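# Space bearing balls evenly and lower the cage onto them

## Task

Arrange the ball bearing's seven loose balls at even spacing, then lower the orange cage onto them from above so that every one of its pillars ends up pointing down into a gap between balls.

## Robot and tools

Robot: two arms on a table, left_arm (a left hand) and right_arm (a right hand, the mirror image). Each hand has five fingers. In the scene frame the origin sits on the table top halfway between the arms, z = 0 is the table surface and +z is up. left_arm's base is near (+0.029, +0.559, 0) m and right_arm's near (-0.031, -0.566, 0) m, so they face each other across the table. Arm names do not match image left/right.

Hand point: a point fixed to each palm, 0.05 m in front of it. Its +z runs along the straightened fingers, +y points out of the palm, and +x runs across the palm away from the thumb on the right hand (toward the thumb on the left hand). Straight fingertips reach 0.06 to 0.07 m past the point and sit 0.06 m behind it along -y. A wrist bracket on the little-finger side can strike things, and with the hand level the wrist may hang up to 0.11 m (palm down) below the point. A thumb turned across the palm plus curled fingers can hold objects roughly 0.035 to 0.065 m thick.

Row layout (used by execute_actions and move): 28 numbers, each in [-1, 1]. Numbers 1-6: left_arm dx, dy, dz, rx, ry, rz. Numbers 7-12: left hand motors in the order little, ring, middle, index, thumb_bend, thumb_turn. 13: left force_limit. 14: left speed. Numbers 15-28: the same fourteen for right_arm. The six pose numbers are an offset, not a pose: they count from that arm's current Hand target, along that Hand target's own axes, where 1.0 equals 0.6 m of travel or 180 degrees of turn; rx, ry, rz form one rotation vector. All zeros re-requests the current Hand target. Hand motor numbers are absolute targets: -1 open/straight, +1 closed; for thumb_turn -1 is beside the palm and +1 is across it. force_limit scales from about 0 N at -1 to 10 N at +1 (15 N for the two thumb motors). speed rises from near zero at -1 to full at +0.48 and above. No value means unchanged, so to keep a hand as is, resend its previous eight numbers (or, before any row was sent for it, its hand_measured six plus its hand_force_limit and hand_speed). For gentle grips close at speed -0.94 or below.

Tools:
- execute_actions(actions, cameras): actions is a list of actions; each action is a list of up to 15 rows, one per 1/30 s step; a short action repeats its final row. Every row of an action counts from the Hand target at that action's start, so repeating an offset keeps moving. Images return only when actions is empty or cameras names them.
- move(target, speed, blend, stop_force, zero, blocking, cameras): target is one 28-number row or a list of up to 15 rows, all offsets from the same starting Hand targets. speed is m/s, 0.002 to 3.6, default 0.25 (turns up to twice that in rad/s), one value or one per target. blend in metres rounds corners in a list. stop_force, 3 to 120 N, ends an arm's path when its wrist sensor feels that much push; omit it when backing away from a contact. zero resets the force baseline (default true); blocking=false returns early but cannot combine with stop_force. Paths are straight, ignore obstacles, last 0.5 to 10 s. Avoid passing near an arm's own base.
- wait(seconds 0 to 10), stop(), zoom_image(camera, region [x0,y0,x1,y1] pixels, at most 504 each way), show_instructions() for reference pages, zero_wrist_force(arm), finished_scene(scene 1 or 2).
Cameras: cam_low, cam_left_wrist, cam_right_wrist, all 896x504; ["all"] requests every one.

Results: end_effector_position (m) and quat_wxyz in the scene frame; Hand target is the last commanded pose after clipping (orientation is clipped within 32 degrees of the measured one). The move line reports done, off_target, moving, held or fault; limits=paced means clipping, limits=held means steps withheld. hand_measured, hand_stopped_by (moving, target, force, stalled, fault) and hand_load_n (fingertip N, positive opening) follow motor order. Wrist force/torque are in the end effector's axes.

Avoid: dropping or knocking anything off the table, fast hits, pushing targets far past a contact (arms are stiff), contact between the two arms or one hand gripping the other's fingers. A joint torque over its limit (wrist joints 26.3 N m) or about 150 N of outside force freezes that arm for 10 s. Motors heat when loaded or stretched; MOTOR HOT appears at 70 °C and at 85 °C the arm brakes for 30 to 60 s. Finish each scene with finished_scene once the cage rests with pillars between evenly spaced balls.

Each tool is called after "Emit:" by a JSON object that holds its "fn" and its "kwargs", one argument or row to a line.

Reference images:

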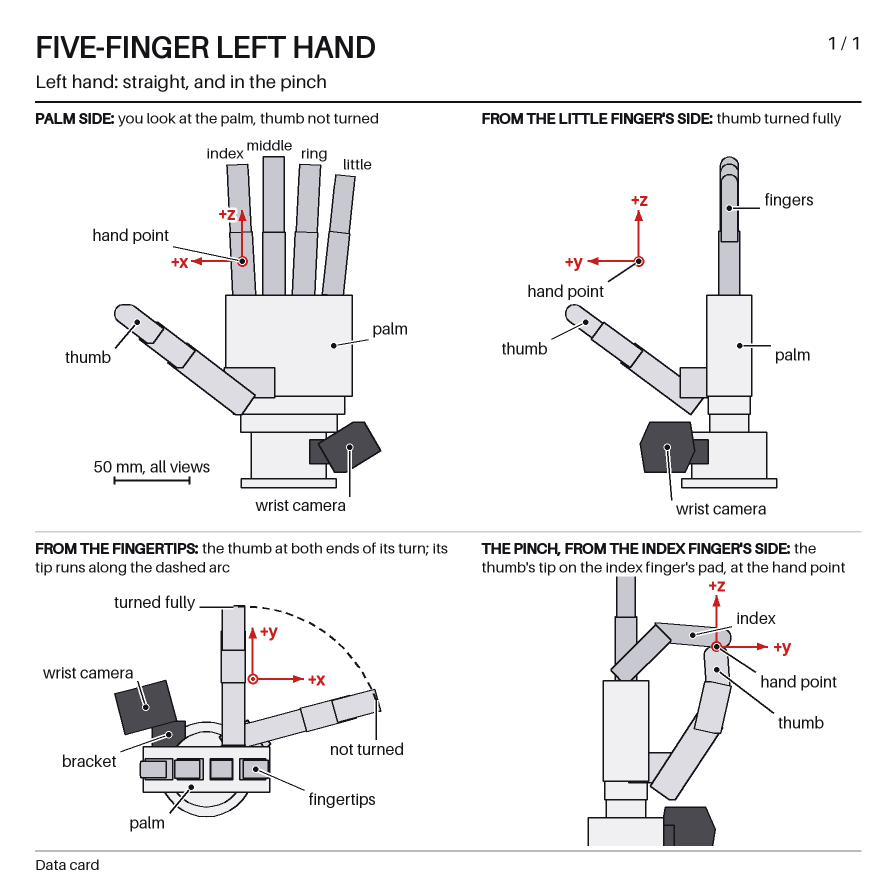

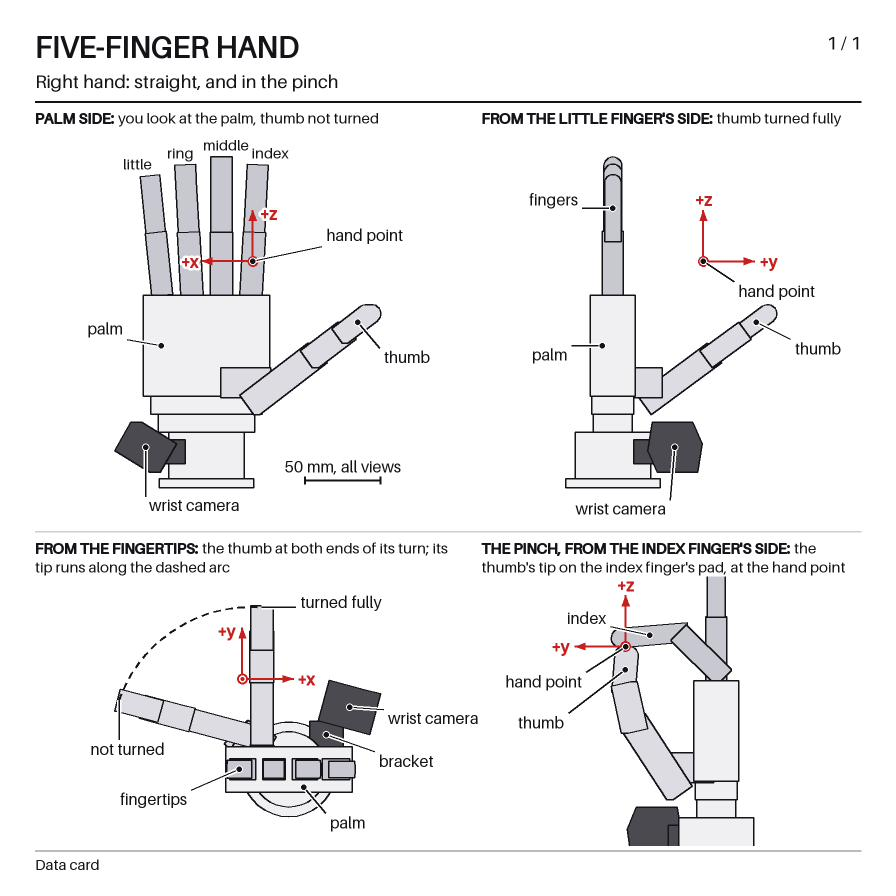

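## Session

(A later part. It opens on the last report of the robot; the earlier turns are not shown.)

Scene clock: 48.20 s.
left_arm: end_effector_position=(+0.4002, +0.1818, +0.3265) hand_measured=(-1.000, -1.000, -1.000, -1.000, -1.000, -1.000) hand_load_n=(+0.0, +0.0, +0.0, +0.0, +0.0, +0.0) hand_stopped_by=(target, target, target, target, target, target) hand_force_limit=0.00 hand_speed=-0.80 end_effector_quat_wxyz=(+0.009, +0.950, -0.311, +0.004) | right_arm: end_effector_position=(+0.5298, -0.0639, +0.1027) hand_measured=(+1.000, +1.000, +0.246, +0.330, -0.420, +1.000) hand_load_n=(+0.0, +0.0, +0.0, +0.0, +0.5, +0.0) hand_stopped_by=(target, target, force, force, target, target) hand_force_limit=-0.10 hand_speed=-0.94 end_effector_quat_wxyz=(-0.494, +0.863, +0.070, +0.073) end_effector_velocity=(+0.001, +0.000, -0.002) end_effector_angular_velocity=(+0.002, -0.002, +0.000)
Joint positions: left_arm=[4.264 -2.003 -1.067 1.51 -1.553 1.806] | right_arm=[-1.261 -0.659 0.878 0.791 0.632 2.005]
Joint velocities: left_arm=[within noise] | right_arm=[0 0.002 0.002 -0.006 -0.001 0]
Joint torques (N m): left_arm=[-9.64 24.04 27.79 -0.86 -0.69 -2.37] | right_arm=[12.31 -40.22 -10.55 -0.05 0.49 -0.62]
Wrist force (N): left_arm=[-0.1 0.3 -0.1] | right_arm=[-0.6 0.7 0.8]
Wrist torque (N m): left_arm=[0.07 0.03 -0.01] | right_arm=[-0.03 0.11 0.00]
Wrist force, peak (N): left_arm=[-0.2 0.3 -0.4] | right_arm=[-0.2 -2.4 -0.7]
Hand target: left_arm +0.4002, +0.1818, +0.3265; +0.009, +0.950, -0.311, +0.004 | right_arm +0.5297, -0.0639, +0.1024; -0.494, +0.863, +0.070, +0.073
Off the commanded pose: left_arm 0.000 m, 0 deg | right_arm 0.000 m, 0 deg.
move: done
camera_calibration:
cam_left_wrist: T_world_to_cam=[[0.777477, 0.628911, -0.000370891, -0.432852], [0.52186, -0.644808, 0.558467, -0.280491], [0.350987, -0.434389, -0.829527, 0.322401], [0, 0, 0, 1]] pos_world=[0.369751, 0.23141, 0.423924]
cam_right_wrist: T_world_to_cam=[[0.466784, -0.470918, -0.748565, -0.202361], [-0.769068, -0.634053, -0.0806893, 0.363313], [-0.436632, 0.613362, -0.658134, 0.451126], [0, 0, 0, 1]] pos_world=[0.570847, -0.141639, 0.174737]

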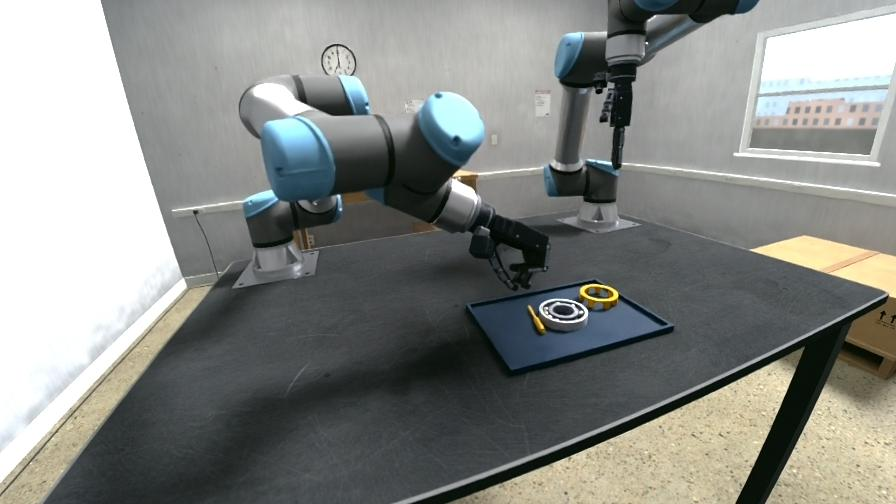

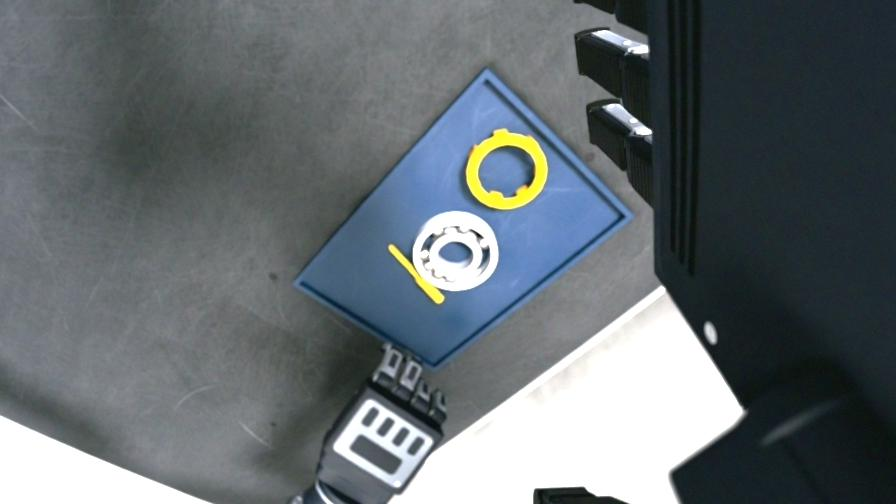

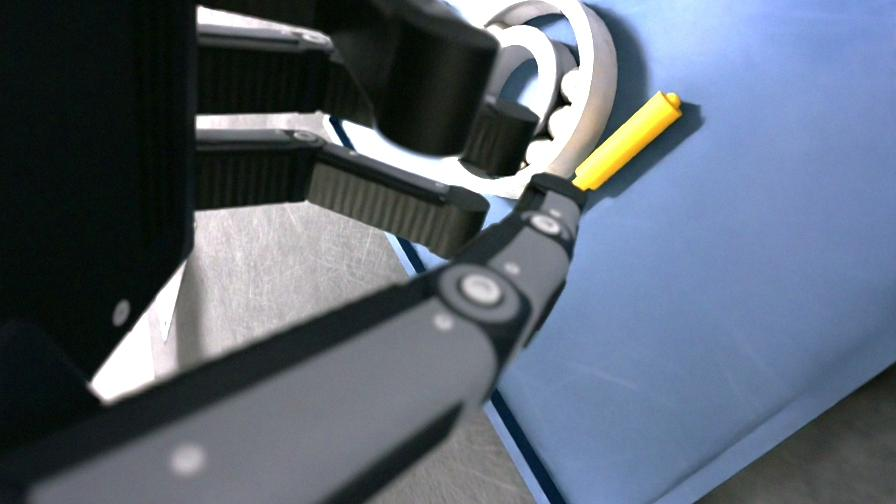

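Emit:
{"fn": "move", "kwargs": {
  "target": [0,0,0,0,0,0,-1,-1,-1,-1,-1,-1,0,-0.8,0.0322,-0.0663,-0.0673,-0.336,-0.0023,0.1276,1,1,-1,1,-1,1,-0.1,-0.3],
  "speed": 0.25,
  "cameras": ["all"]
}}

Scene clock: 54.93 s.
left_arm: end_effector_position=(+0.4002, +0.1818, +0.3265) hand_measured=(-1.000, -1.000, -1.000, -1.000, -1.000, -1.000) hand_load_n=(+0.0, +0.0, +0.0, +0.0, +0.0, +0.0) hand_stopped_by=(target, target, target, target, target, target) hand_force_limit=0.00 hand_speed=-0.80 end_effector_quat_wxyz=(+0.009, +0.950, -0.311, +0.004) | right_arm: end_effector_position=(+0.5376, -0.0787, +0.1595) hand_measured=(+1.000, +1.000, -1.000, +1.000, -1.000, +1.000) hand_load_n=(+0.0, +0.0, +0.0, +0.0, +0.0, +0.0) hand_stopped_by=(target, target, target, target, target, target) hand_force_limit=-0.10 hand_speed=-0.30 end_effector_quat_wxyz=(+0.186, -0.960, +0.128, -0.166)
Joint positions: left_arm=[4.264 -2.003 -1.067 1.51 -1.553 1.806] | right_arm=[-1.04 -0.388 0.035 1.427 1.483 2.385]
Joint torques (N m): left_arm=[-9.56 24.18 27.47 -0.99 -0.69 -2.32] | right_arm=[-11.61 -43.29 -10.01 2.51 0.1 -0.57]
Wrist force (N): left_arm=[-0.1 0.1 0.0] | right_arm=[-0.4 0.4 0.8]
Wrist torque (N m): left_arm=[0.02 0.02 0.00] | right_arm=[-0.02 -0.01 0.00]
Wrist force, peak (N): left_arm=[0.1 0.4 -0.4] | right_arm=[-0.7 1.1 0.7]
Hand target: left_arm +0.4002, +0.1818, +0.3265; +0.009, +0.950, -0.311, +0.004 | right_arm +0.5387, -0.0779, +0.1599; +0.001, +0.990, -0.140, +0.000
Off the commanded pose: left_arm 0.000 m, 0 deg | right_arm 0.001 m, 29 deg.
elbow stopped short (right arm): the move would have taken joint 3 (elbow) straighter than the controller allows.
move: off_target (right_arm)
camera_calibration:
cam_left_wrist: T_world_to_cam=[[0.777477, 0.628911, -0.000370891, -0.432852], [0.52186, -0.644808, 0.558467, -0.280491], [0.350987, -0.434389, -0.829527, 0.322401], [0, 0, 0, 1]] pos_world=[0.369751, 0.23141, 0.423924]
cam_right_wrist: T_world_to_cam=[[0.0842741, -0.95051, -0.299048, -0.074267], [-0.975247, -0.14025, 0.170947, 0.474087], [-0.204428, 0.277239, -0.938801, 0.394592], [0, 0, 0, 1]] pos_world=[0.549276, -0.113497, 0.267191]

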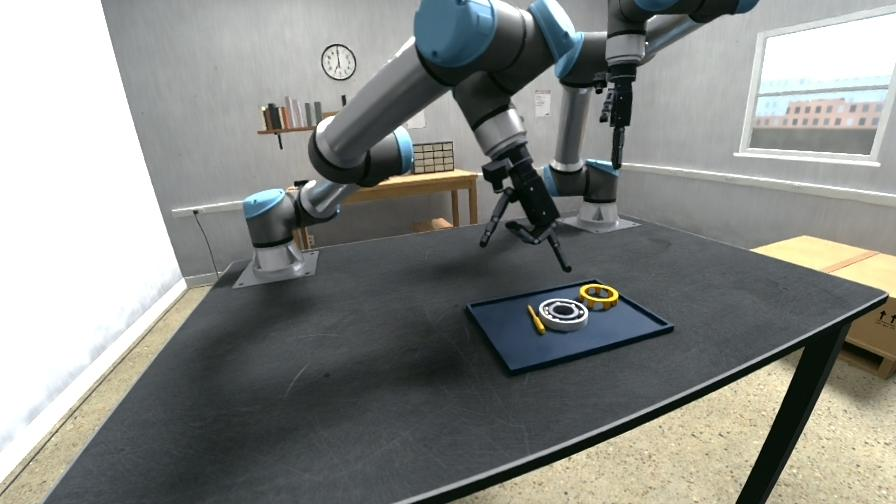

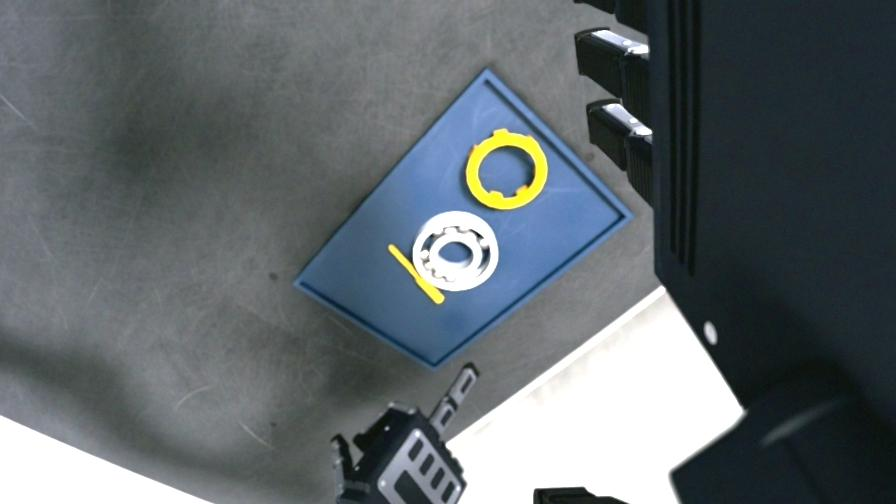

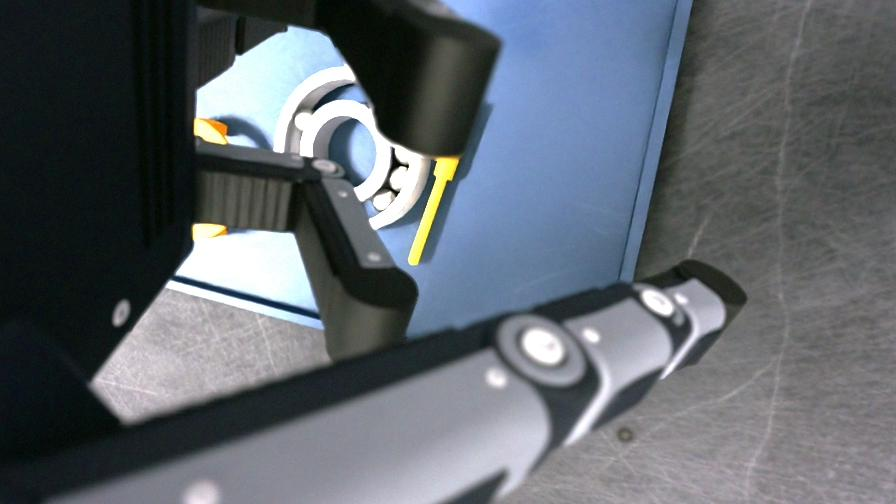

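Emit:
{"fn": "move", "kwargs": {
  "target": [0,0,0,0,0,0,-1,-1,-1,-1,-1,-1,0,-0.8,0.0012,-0.0315,0.0833,0.3333,0,0,1,1,-0.23,1,0,1,-0.1,-0.3],
  "speed": 0.25,
  "cameras": ["all"]
}}

Scene clock: 57.60 s.
left_arm: end_effector_position=(+0.4002, +0.1818, +0.3265) hand_measured=(-1.000, -1.000, -1.000, -1.000, -1.000, -1.000) hand_load_n=(+0.0, +0.0, +0.0, +0.0, +0.0, +0.0) hand_stopped_by=(target, target, target, target, target, target) hand_force_limit=0.00 hand_speed=-0.80 end_effector_quat_wxyz=(+0.009, +0.950, -0.311, +0.004) | right_arm: end_effector_position=(+0.5446, -0.0601, +0.1100) hand_measured=(+1.000, +1.000, -0.230, +1.000, -0.212, +1.000) hand_load_n=(+0.0, +0.0, +0.0, -3.5, +10.5, +0.0) hand_stopped_by=(target, target, target, target, force, target) hand_force_limit=-0.10 hand_speed=-0.30 end_effector_quat_wxyz=(+0.494, -0.858, +0.121, -0.070)
Joint positions: left_arm=[4.264 -2.003 -1.067 1.51 -1.553 1.806] | right_arm=[-1.254 -0.736 0.971 0.569 0.77 2.502]
Joint torques (N m): left_arm=[-9.12 23.81 27.24 -0.86 -0.74 -2.27] | right_arm=[12.83 -43.88 -15.18 -0.46 -2.08 -0.52]
Wrist force (N): left_arm=[-0.1 -0.1 0.0] | right_arm=[-0.3 0.6 0.5]
Wrist torque (N m): left_arm=[-0.01 0.03 0.00] | right_arm=[-0.03 0.10 0.07]
Wrist force, peak (N): left_arm=[0.0 0.3 -0.3] | right_arm=[-0.1 1.5 0.9]
Hand target: left_arm +0.4002, +0.1818, +0.3265; +0.009, +0.950, -0.311, +0.004 | right_arm +0.5446, -0.0600, +0.1099; -0.494, +0.858, -0.121, +0.070
Off the commanded pose: left_arm 0.000 m, 0 deg | right_arm 0.000 m, 0 deg.
move: done
camera_calibration:
cam_left_wrist: T_world_to_cam=[[0.777477, 0.628911, -0.000370891, -0.432852], [0.52186, -0.644808, 0.558467, -0.280491], [0.350987, -0.434389, -0.829527, 0.322401], [0, 0, 0, 1]] pos_world=[0.369751, 0.23141, 0.423924]
cam_right_wrist: T_world_to_cam=[[0.142649, -0.545588, -0.825824, -0.0214752], [-0.933596, -0.351263, 0.0708004, 0.467656], [-0.328709, 0.760886, -0.559466, 0.39937], [0, 0, 0, 1]] pos_world=[0.570942, -0.151322, 0.172589]

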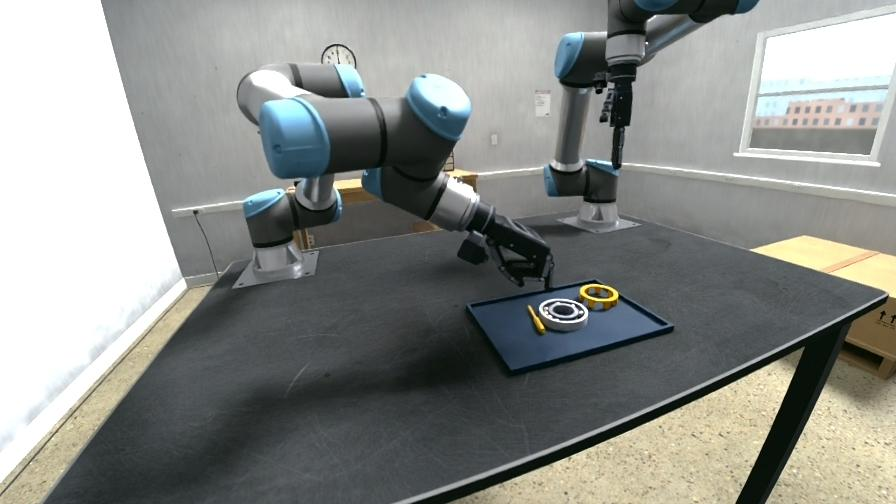

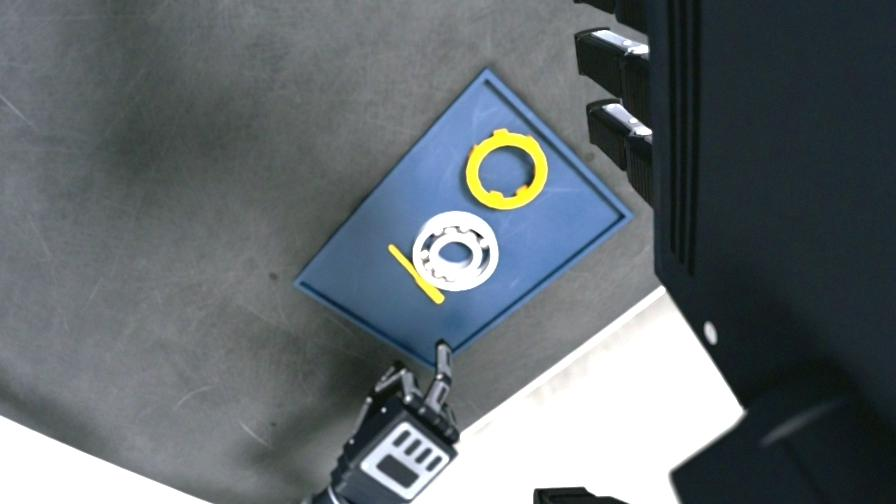

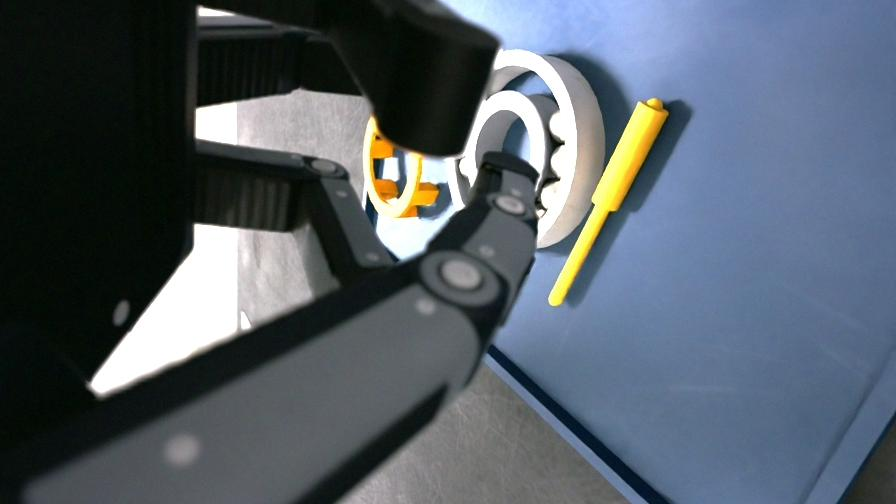

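Emit:
{"fn": "move", "kwargs": {
  "target": [
    [0,0,0,0,0,0,-1,-1,-1,-1,-1,-1,0,-0.8,0,0,0,0,0,0,1,1,-0.23,1,-1,1,-0.1,-0.3],
    [0,0,0,0,0,0,-1,-1,-1,-1,-1,-1,0,-0.8,0,0,0,0,0,0,1,1,-0.23,1,-1,-1,-0.1,-0.3]
  ],
  "cameras": ["all"]
}}

Scene clock: 61.13 s.
left_arm: end_effector_position=(+0.4002, +0.1818, +0.3265) hand_measured=(-1.000, -1.000, -1.000, -1.000, -1.000, -1.000) hand_load_n=(+0.0, +0.0, +0.0, +0.0, +0.0, +0.0) hand_stopped_by=(target, target, target, target, target, target) hand_force_limit=0.00 hand_speed=-0.80 end_effector_quat_wxyz=(+0.009, +0.950, -0.311, +0.004) | right_arm: end_effector_position=(+0.5446, -0.0600, +0.1099) hand_measured=(+1.000, +1.000, -0.230, +1.000, -1.000, -1.000) hand_load_n=(+0.0, +0.0, +0.0, +0.0, +0.0, -0.5) hand_stopped_by=(target, target, target, target, target, target) hand_force_limit=-0.10 hand_speed=-0.30 end_effector_quat_wxyz=(+0.494, -0.858, +0.121, -0.070)
Joint positions: left_arm=[4.264 -2.003 -1.067 1.51 -1.553 1.806] | right_arm=[-1.254 -0.736 0.971 0.569 0.77 2.502]
Joint torques (N m): left_arm=[-8.98 24.31 26.25 -1.01 -0.66 -2.28] | right_arm=[12.04 -36.54 -19.21 1.53 -1.99 -0.74]
Wrist force (N): left_arm=[-0.1 0.0 -0.1] | right_arm=[-0.6 0.7 0.7]
Wrist torque (N m): left_arm=[0.03 0.02 0.00] | right_arm=[-0.03 0.15 0.04]
Wrist force, peak (N): left_arm=[0.1 0.4 -0.4] | right_arm=[-0.3 0.8 1.1]
Hand target: left_arm +0.4002, +0.1818, +0.3265; +0.009, +0.950, -0.311, +0.004 | right_arm +0.5446, -0.0600, +0.1099; -0.494, +0.858, -0.121, +0.070
Off the commanded pose: left_arm 0.000 m, 0 deg | right_arm 0.000 m, 0 deg.
move: done
camera_calibration:
cam_left_wrist: T_world_to_cam=[[0.777477, 0.628911, -0.000370891, -0.432852], [0.52186, -0.644808, 0.558467, -0.280491], [0.350987, -0.434389, -0.829527, 0.322401], [0, 0, 0, 1]] pos_world=[0.369751, 0.23141, 0.423924]
cam_right_wrist: T_world_to_cam=[[0.142508, -0.545543, -0.825878, -0.0214892], [-0.933548, -0.35135, 0.0710013, 0.467629], [-0.328907, 0.760878, -0.559361, 0.399277], [0, 0, 0, 1]] pos_world=[0.570942, -0.151223, 0.17239]

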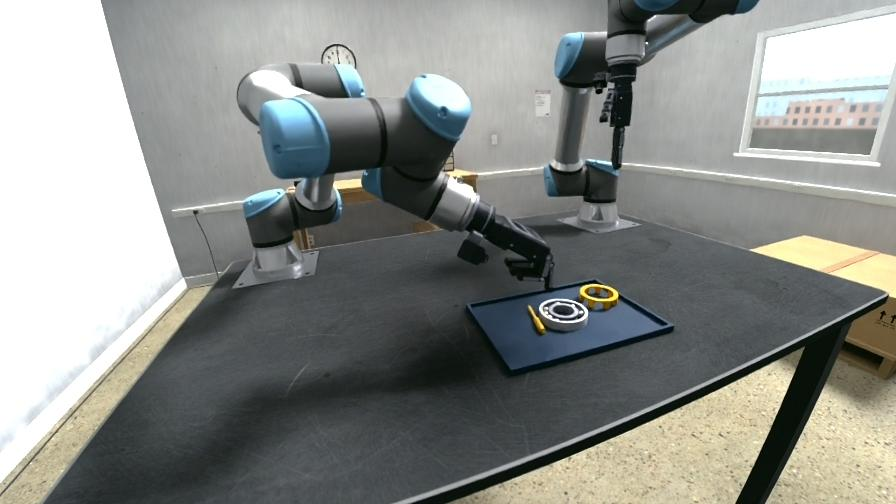

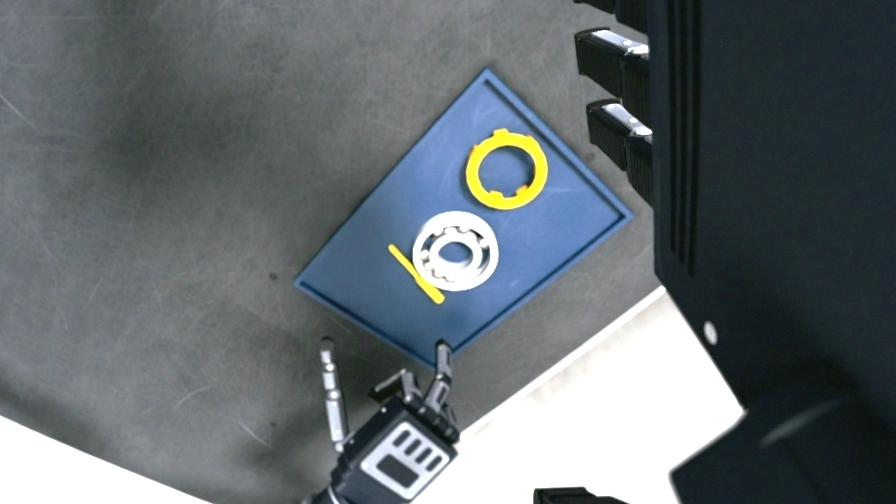

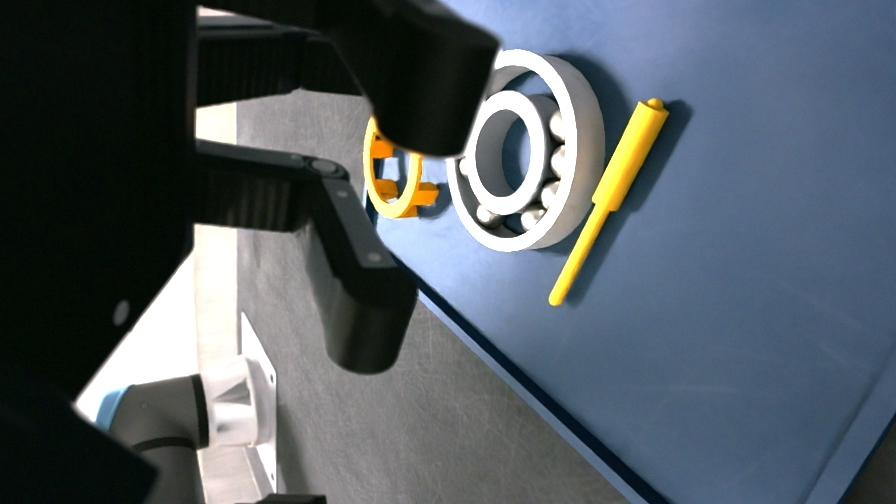

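Emit:
{"fn": "move", "kwargs": {
  "target": [0,0,0,0,0,0,-1,-1,-1,-1,-1,-1,0,-0.8,0,0.0779,0.045,0,0,0,1,1,-0.23,1,-1,-1,-0.1,-0.3],
  "speed": 0.08,
  "cameras": ["all"]
}}

Emit:
{"fn": "zoom_image", "kwargs": {
  "camera": "cam_left_wrist",
  "region": [360, 180, 560, 320]
}}

Emit:
{"fn": "zoom_image", "kwargs": {
  "camera": "cam_right_wrist",
  "region": [300, 0, 700, 300]
}}

Scene clock: 62.57 s.
left_arm: end_effector_position=(+0.4002, +0.1818, +0.3265) hand_measured=(-1.000, -1.000, -1.000, -1.000, -1.000, -1.000) hand_load_n=(+0.0, +0.0, +0.0, +0.0, +0.0, +0.0) hand_stopped_by=(target, target, target, target, target, target) hand_force_limit=0.00 hand_speed=-0.80 end_effector_quat_wxyz=(+0.009, +0.950, -0.311, +0.004) | right_arm: end_effector_position=(+0.5444, -0.0600, +0.0557) hand_measured=(+1.000, +1.000, -0.230, +1.000, -1.000, -1.000) hand_load_n=(+0.0, +0.0, +0.0, +0.0, +0.0, +0.0) hand_stopped_by=(target, target, target, target, target, target) hand_force_limit=-0.10 hand_speed=-0.30 end_effector_quat_wxyz=(+0.494, -0.858, +0.121, -0.069) end_effector_velocity=(+0.000, +0.000, +0.002) end_effector_angular_velocity=(+0.001, +0.003, -0.001)
Joint positions: left_arm=[4.264 -2.003 -1.067 1.51 -1.553 1.806] | right_arm=[-1.254 -0.693 1.036 0.462 0.77 2.502]
Joint velocities: left_arm=[within noise] | right_arm=[0 -0.002 -0.002 0.005 -0.001 0.003]
Joint torques (N m): left_arm=[-8.57 24.28 26.55 -1 -0.73 -2.22] | right_arm=[-4.88 -61.56 -23.05 2.18 -1.84 1.47]
Wrist force (N): left_arm=[0.1 0.3 -0.1] | right_arm=[-0.2 0.6 0.8]
Wrist torque (N m): left_arm=[0.06 0.00 0.00] | right_arm=[-0.05 0.09 0.05]
Wrist force, peak (N): left_arm=[-0.2 0.2 -0.5] | right_arm=[-0.4 1.6 1.1]
Hand target: left_arm +0.4002, +0.1818, +0.3265; +0.009, +0.950, -0.311, +0.004 | right_arm +0.5445, -0.0600, +0.0559; -0.494, +0.858, -0.121, +0.070
Off the commanded pose: left_arm 0.000 m, 0 deg | right_arm 0.000 m, 0 deg.
move: done
camera_calibration:
cam_left_wrist: T_world_to_cam=[[0.777477, 0.628911, -0.000370891, -0.432852], [0.52186, -0.644808, 0.558467, -0.280491], [0.350987, -0.434389, -0.829527, 0.322401], [0, 0, 0, 1]] pos_world=[0.369751, 0.23141, 0.423924]
cam_right_wrist: T_world_to_cam=[[0.14235, -0.545627, -0.82585, -0.0660797], [-0.9335, -0.351423, 0.0712747, 0.471307], [-0.329112, 0.760785, -0.559368, 0.369087], [0, 0, 0, 1]] pos_world=[0.570842, -0.151223, 0.118291]

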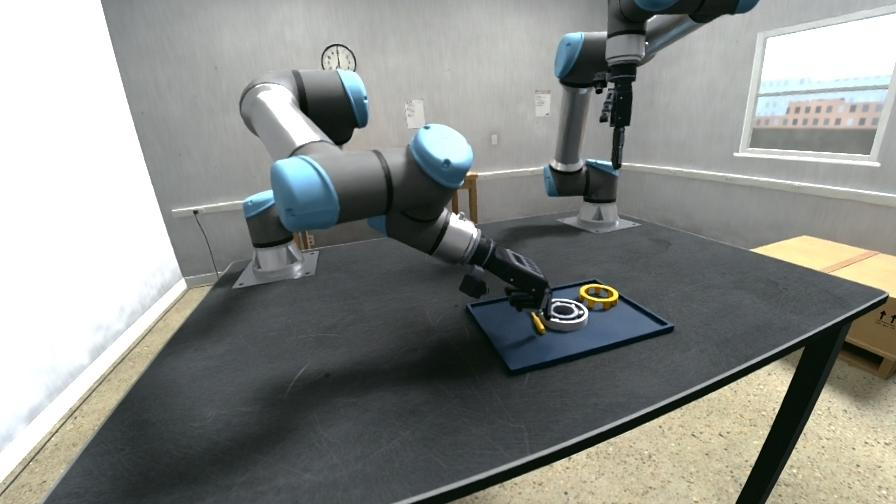

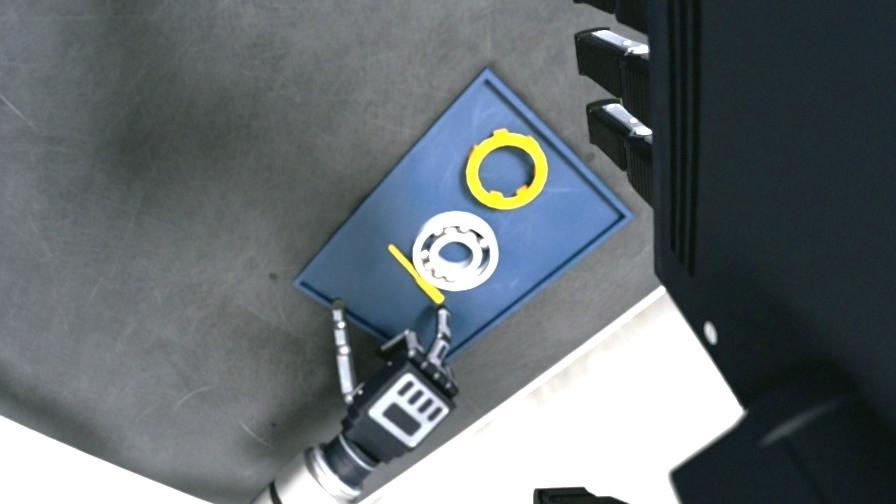

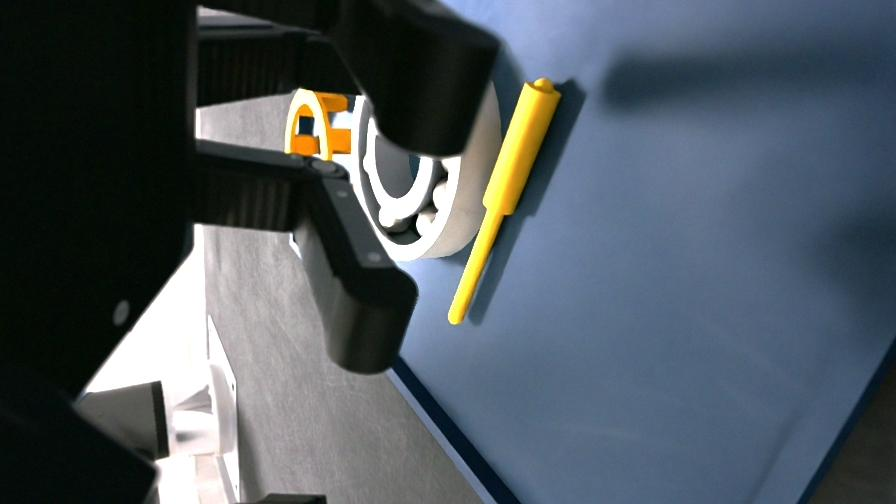

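Scaled by 2.520.

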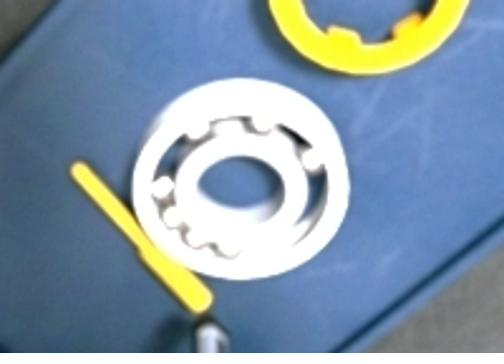

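Scaled by 1.260.

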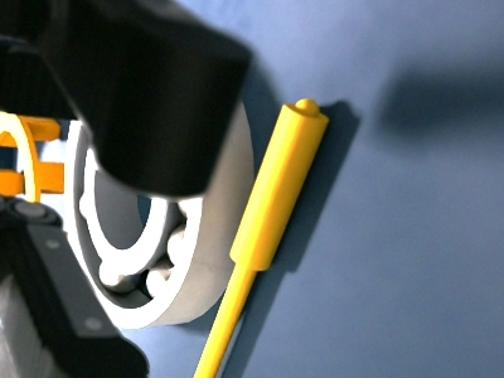

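Emit:
{"fn": "move", "kwargs": {
  "target": [0,0,0,0,0,0,-1,-1,-1,-1,-1,-1,0,-0.8,-0.0005,-0.005,0.0085,0,0,0,1,1,-0.23,1,-1,-1,-0.1,-0.3],
  "speed": 0.05
}}

Emit:
{"fn": "move", "kwargs": {
  "target": [0,0,0,0,0,0,-1,-1,-1,-1,-1,-1,0,-0.8,0,0.0409,0.0237,0,0,0,1,1,-0.23,1,-1,-1,-0.1,-0.3],
  "speed": 0.015,
  "stop_force": 3,
  "cameras": ["cam_left_wrist","cam_right_wrist"]
}}

Emit:
{"fn": "zoom_image", "kwargs": {
  "camera": "cam_left_wrist",
  "region": [360, 180, 560, 320]
}}

Scene clock: 63.77 s.
left_arm: end_effector_position=(+0.4002, +0.1818, +0.3265) hand_measured=(-1.000, -1.000, -1.000, -1.000, -1.000, -1.000) hand_load_n=(+0.0, +0.0, +0.0, +0.0, +0.0, +0.0) hand_stopped_by=(target, target, target, target, target, target) hand_force_limit=0.00 hand_speed=-0.80 end_effector_quat_wxyz=(+0.009, +0.950, -0.311, +0.004) | right_arm: end_effector_position=(+0.5459, -0.0542, +0.0559) hand_measured=(+1.000, +1.000, -0.230, +1.000, -1.000, -1.000) hand_load_n=(+0.0, +0.0, +0.0, +0.0, +0.0, +0.0) hand_stopped_by=(target, target, target, target, target, target) hand_force_limit=-0.10 hand_speed=-0.30 end_effector_quat_wxyz=(+0.494, -0.858, +0.121, -0.069) end_effector_velocity=(-0.001, -0.001, -0.002) end_effector_angular_velocity=(-0.001, +0.004, +0.000)
Joint positions: left_arm=[4.264 -2.003 -1.067 1.51 -1.553 1.806] | right_arm=[-1.246 -0.684 1.017 0.465 0.776 2.511]
Joint velocities: left_arm=[within noise] | right_arm=[0 0 0.005 0 0 0]
Joint torques (N m): left_arm=[-8.94 24.6 26.68 -0.94 -0.76 -2.2] | right_arm=[-2.2 -51.54 -9.46 1.75 -0.72 -0.59]
Wrist force (N): left_arm=[-0.1 0.3 -0.4] | right_arm=[-0.3 0.5 0.8]
Wrist torque (N m): left_arm=[0.07 0.03 0.00] | right_arm=[-0.07 0.10 -0.08]
Wrist force, peak (N): left_arm=[-0.1 0.3 -0.4] | right_arm=[-0.5 0.8 1.0]
Hand target: left_arm +0.4002, +0.1818, +0.3265; +0.009, +0.950, -0.311, +0.004 | right_arm +0.5459, -0.0543, +0.0560; -0.494, +0.858, -0.121, +0.070
Off the commanded pose: left_arm 0.000 m, 0 deg | right_arm 0.000 m, 0 deg.
move: done

Scene clock: 66.93 s.
left_arm: end_effector_position=(+0.4002, +0.1818, +0.3265) hand_measured=(-1.000, -1.000, -1.000, -1.000, -1.000, -1.000) hand_load_n=(+0.0, +0.0, +0.0, +0.0, +0.0, +0.0) hand_stopped_by=(target, target, target, target, target, target) hand_force_limit=0.00 hand_speed=-0.80 end_effector_quat_wxyz=(+0.009, +0.950, -0.311, +0.004) | right_arm: end_effector_position=(+0.5458, -0.0543, +0.0276) hand_measured=(+1.000, +1.000, -0.230, +1.000, -1.000, -1.000) hand_load_n=(+0.0, +0.0, +0.0, +0.0, +0.0, -0.5) hand_stopped_by=(target, target, target, target, target, target) hand_force_limit=-0.10 hand_speed=-0.30 end_effector_quat_wxyz=(+0.494, -0.858, +0.121, -0.070)
Joint positions: left_arm=[4.264 -2.003 -1.067 1.51 -1.553 1.806] | right_arm=[-1.246 -0.657 1.042 0.413 0.776 2.511]
Joint torques (N m): left_arm=[-8.89 24.55 26.12 -1.12 -0.8 -2.15] | right_arm=[-10.75 -63.74 -23.82 2.29 -0.36 1.29]
Wrist force (N): left_arm=[0.0 0.0 -0.2] | right_arm=[-0.1 0.6 0.6]
Wrist torque (N m): left_arm=[0.03 0.01 0.00] | right_arm=[-0.04 0.09 -0.06]
Wrist force, peak (N): left_arm=[-0.4 -0.1 -0.4] | right_arm=[-0.6 0.7 1.0]
Hand target: left_arm +0.4002, +0.1818, +0.3265; +0.009, +0.950, -0.311, +0.004 | right_arm +0.5458, -0.0543, +0.0276; -0.494, +0.858, -0.121, +0.070
Off the commanded pose: left_arm 0.000 m, 0 deg | right_arm 0.000 m, 0 deg.
move: done
camera_calibration:
cam_left_wrist: T_world_to_cam=[[0.777477, 0.628911, -0.000370891, -0.432852], [0.52186, -0.644808, 0.558467, -0.280491], [0.350987, -0.434389, -0.829527, 0.322401], [0, 0, 0, 1]] pos_world=[0.369751, 0.23141, 0.423924]
cam_right_wrist: T_world_to_cam=[[0.142586, -0.545514, -0.825884, -0.0865744], [-0.933536, -0.351395, 0.0709321, 0.476682], [-0.328906, 0.760879, -0.559361, 0.349332], [0, 0, 0, 1]] pos_world=[0.572242, -0.145523, 0.09009]
Images, in order (width x height): cam_left_wrist 896x504, cam_right_wrist 896x504.

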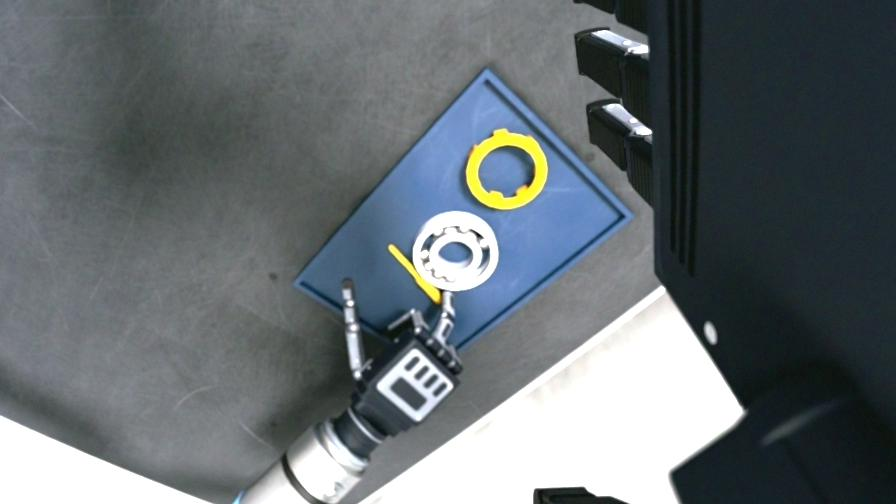

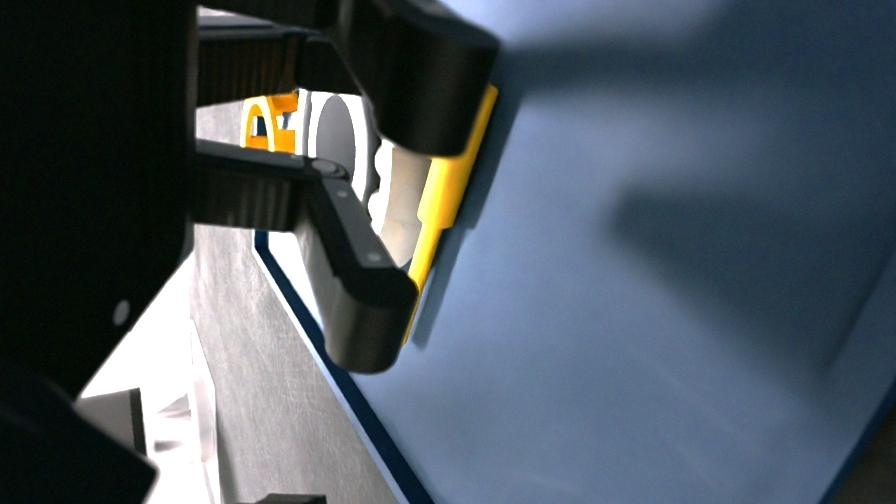

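Scaled by 2.520.

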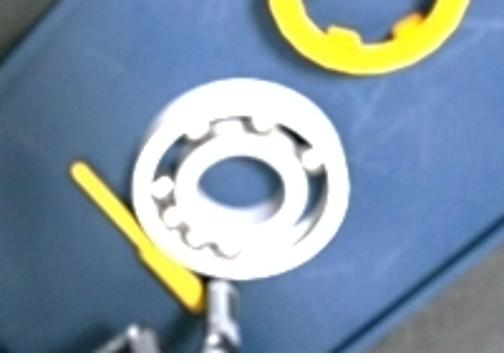

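Emit:
{"fn": "move", "kwargs": {
  "target": [0,0,0,0,0,0,-1,-1,-1,-1,-1,-1,0,-0.8,0.004,0.0374,-0.0647,0,0,0,1,1,-0.23,1,-1,-1,-0.1,-0.3],
  "speed": 0.02,
  "stop_force": 8,
  "cameras": ["cam_left_wrist","cam_right_wrist"]
}}

Emit:
{"fn": "zoom_image", "kwargs": {
  "camera": "cam_left_wrist",
  "region": [330, 180, 530, 320]
}}

Scene clock: 70.50 s.
left_arm: end_effector_position=(+0.4002, +0.1818, +0.3265) hand_measured=(-1.000, -1.000, -1.000, -1.000, -1.000, -1.000) hand_load_n=(+0.0, +0.0, +0.0, +0.0, -0.5, +0.0) hand_stopped_by=(target, target, target, target, target, target) hand_force_limit=0.00 hand_speed=-0.80 end_effector_quat_wxyz=(+0.009, +0.950, -0.311, +0.004) | right_arm: end_effector_position=(+0.5357, -0.0980, +0.0276) hand_measured=(+1.000, +1.000, -0.230, +1.000, -1.000, -1.000) hand_load_n=(+0.0, +0.0, +0.0, +0.0, +0.0, +0.0) hand_stopped_by=(target, target, target, target, target, target) hand_force_limit=-0.10 hand_speed=-0.30 end_effector_quat_wxyz=(+0.494, -0.858, +0.121, -0.070)
Joint positions: left_arm=[4.264 -2.003 -1.067 1.51 -1.553 1.806] | right_arm=[-1.31 -0.719 1.171 0.396 0.733 2.442]
Joint torques (N m): left_arm=[-8.48 24.12 26.24 -1.13 -0.81 -2.11] | right_arm=[12.61 -35.28 -23.22 1.67 0.55 1.69]
Wrist force (N): left_arm=[-0.2 0.1 0.0] | right_arm=[-0.2 0.6 0.6]
Wrist torque (N m): left_arm=[0.02 0.04 -0.01] | right_arm=[-0.04 0.09 0.04]
Wrist force, peak (N): left_arm=[-0.1 0.5 -0.3] | right_arm=[-0.4 1.0 0.9]
Hand target: left_arm +0.4002, +0.1818, +0.3265; +0.009, +0.950, -0.311, +0.004 | right_arm +0.5357, -0.0980, +0.0276; -0.494, +0.858, -0.121, +0.070
Off the commanded pose: left_arm 0.000 m, 0 deg | right_arm 0.000 m, 0 deg.
move: done
camera_calibration:
cam_left_wrist: T_world_to_cam=[[0.777477, 0.628911, -0.000370891, -0.432852], [0.52186, -0.644808, 0.558467, -0.280491], [0.350987, -0.434389, -0.829527, 0.322401], [0, 0, 0, 1]] pos_world=[0.369751, 0.23141, 0.423924]
cam_right_wrist: T_world_to_cam=[[0.142586, -0.545514, -0.825884, -0.108945], [-0.933536, -0.351395, 0.0709321, 0.451855], [-0.328906, 0.760879, -0.559361, 0.379392], [0, 0, 0, 1]] pos_world=[0.562142, -0.189323, 0.09019]
Images, in order (width x height): cam_left_wrist 896x504, cam_right_wrist 896x504.

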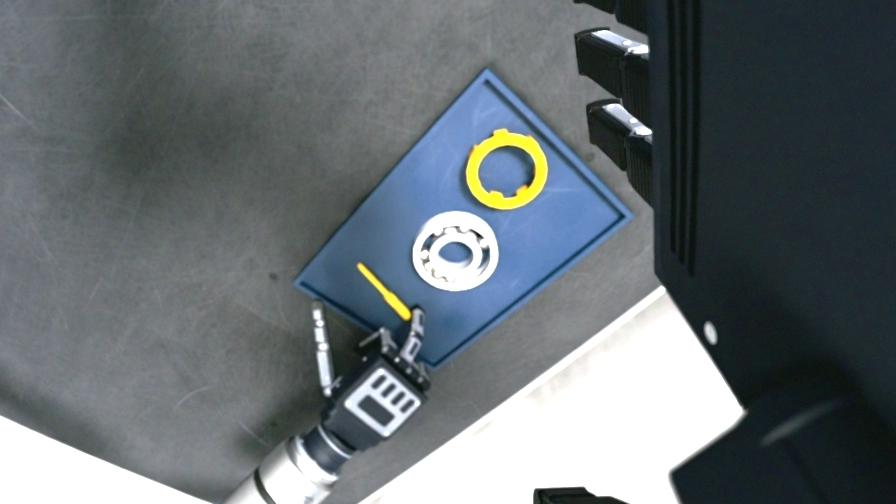

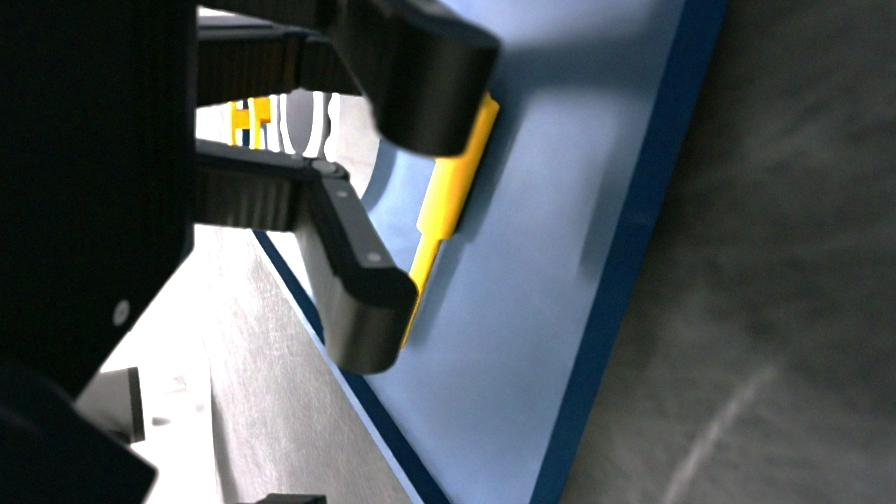

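Scaled by 2.520.

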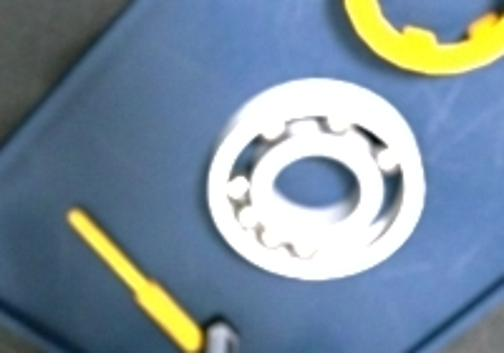

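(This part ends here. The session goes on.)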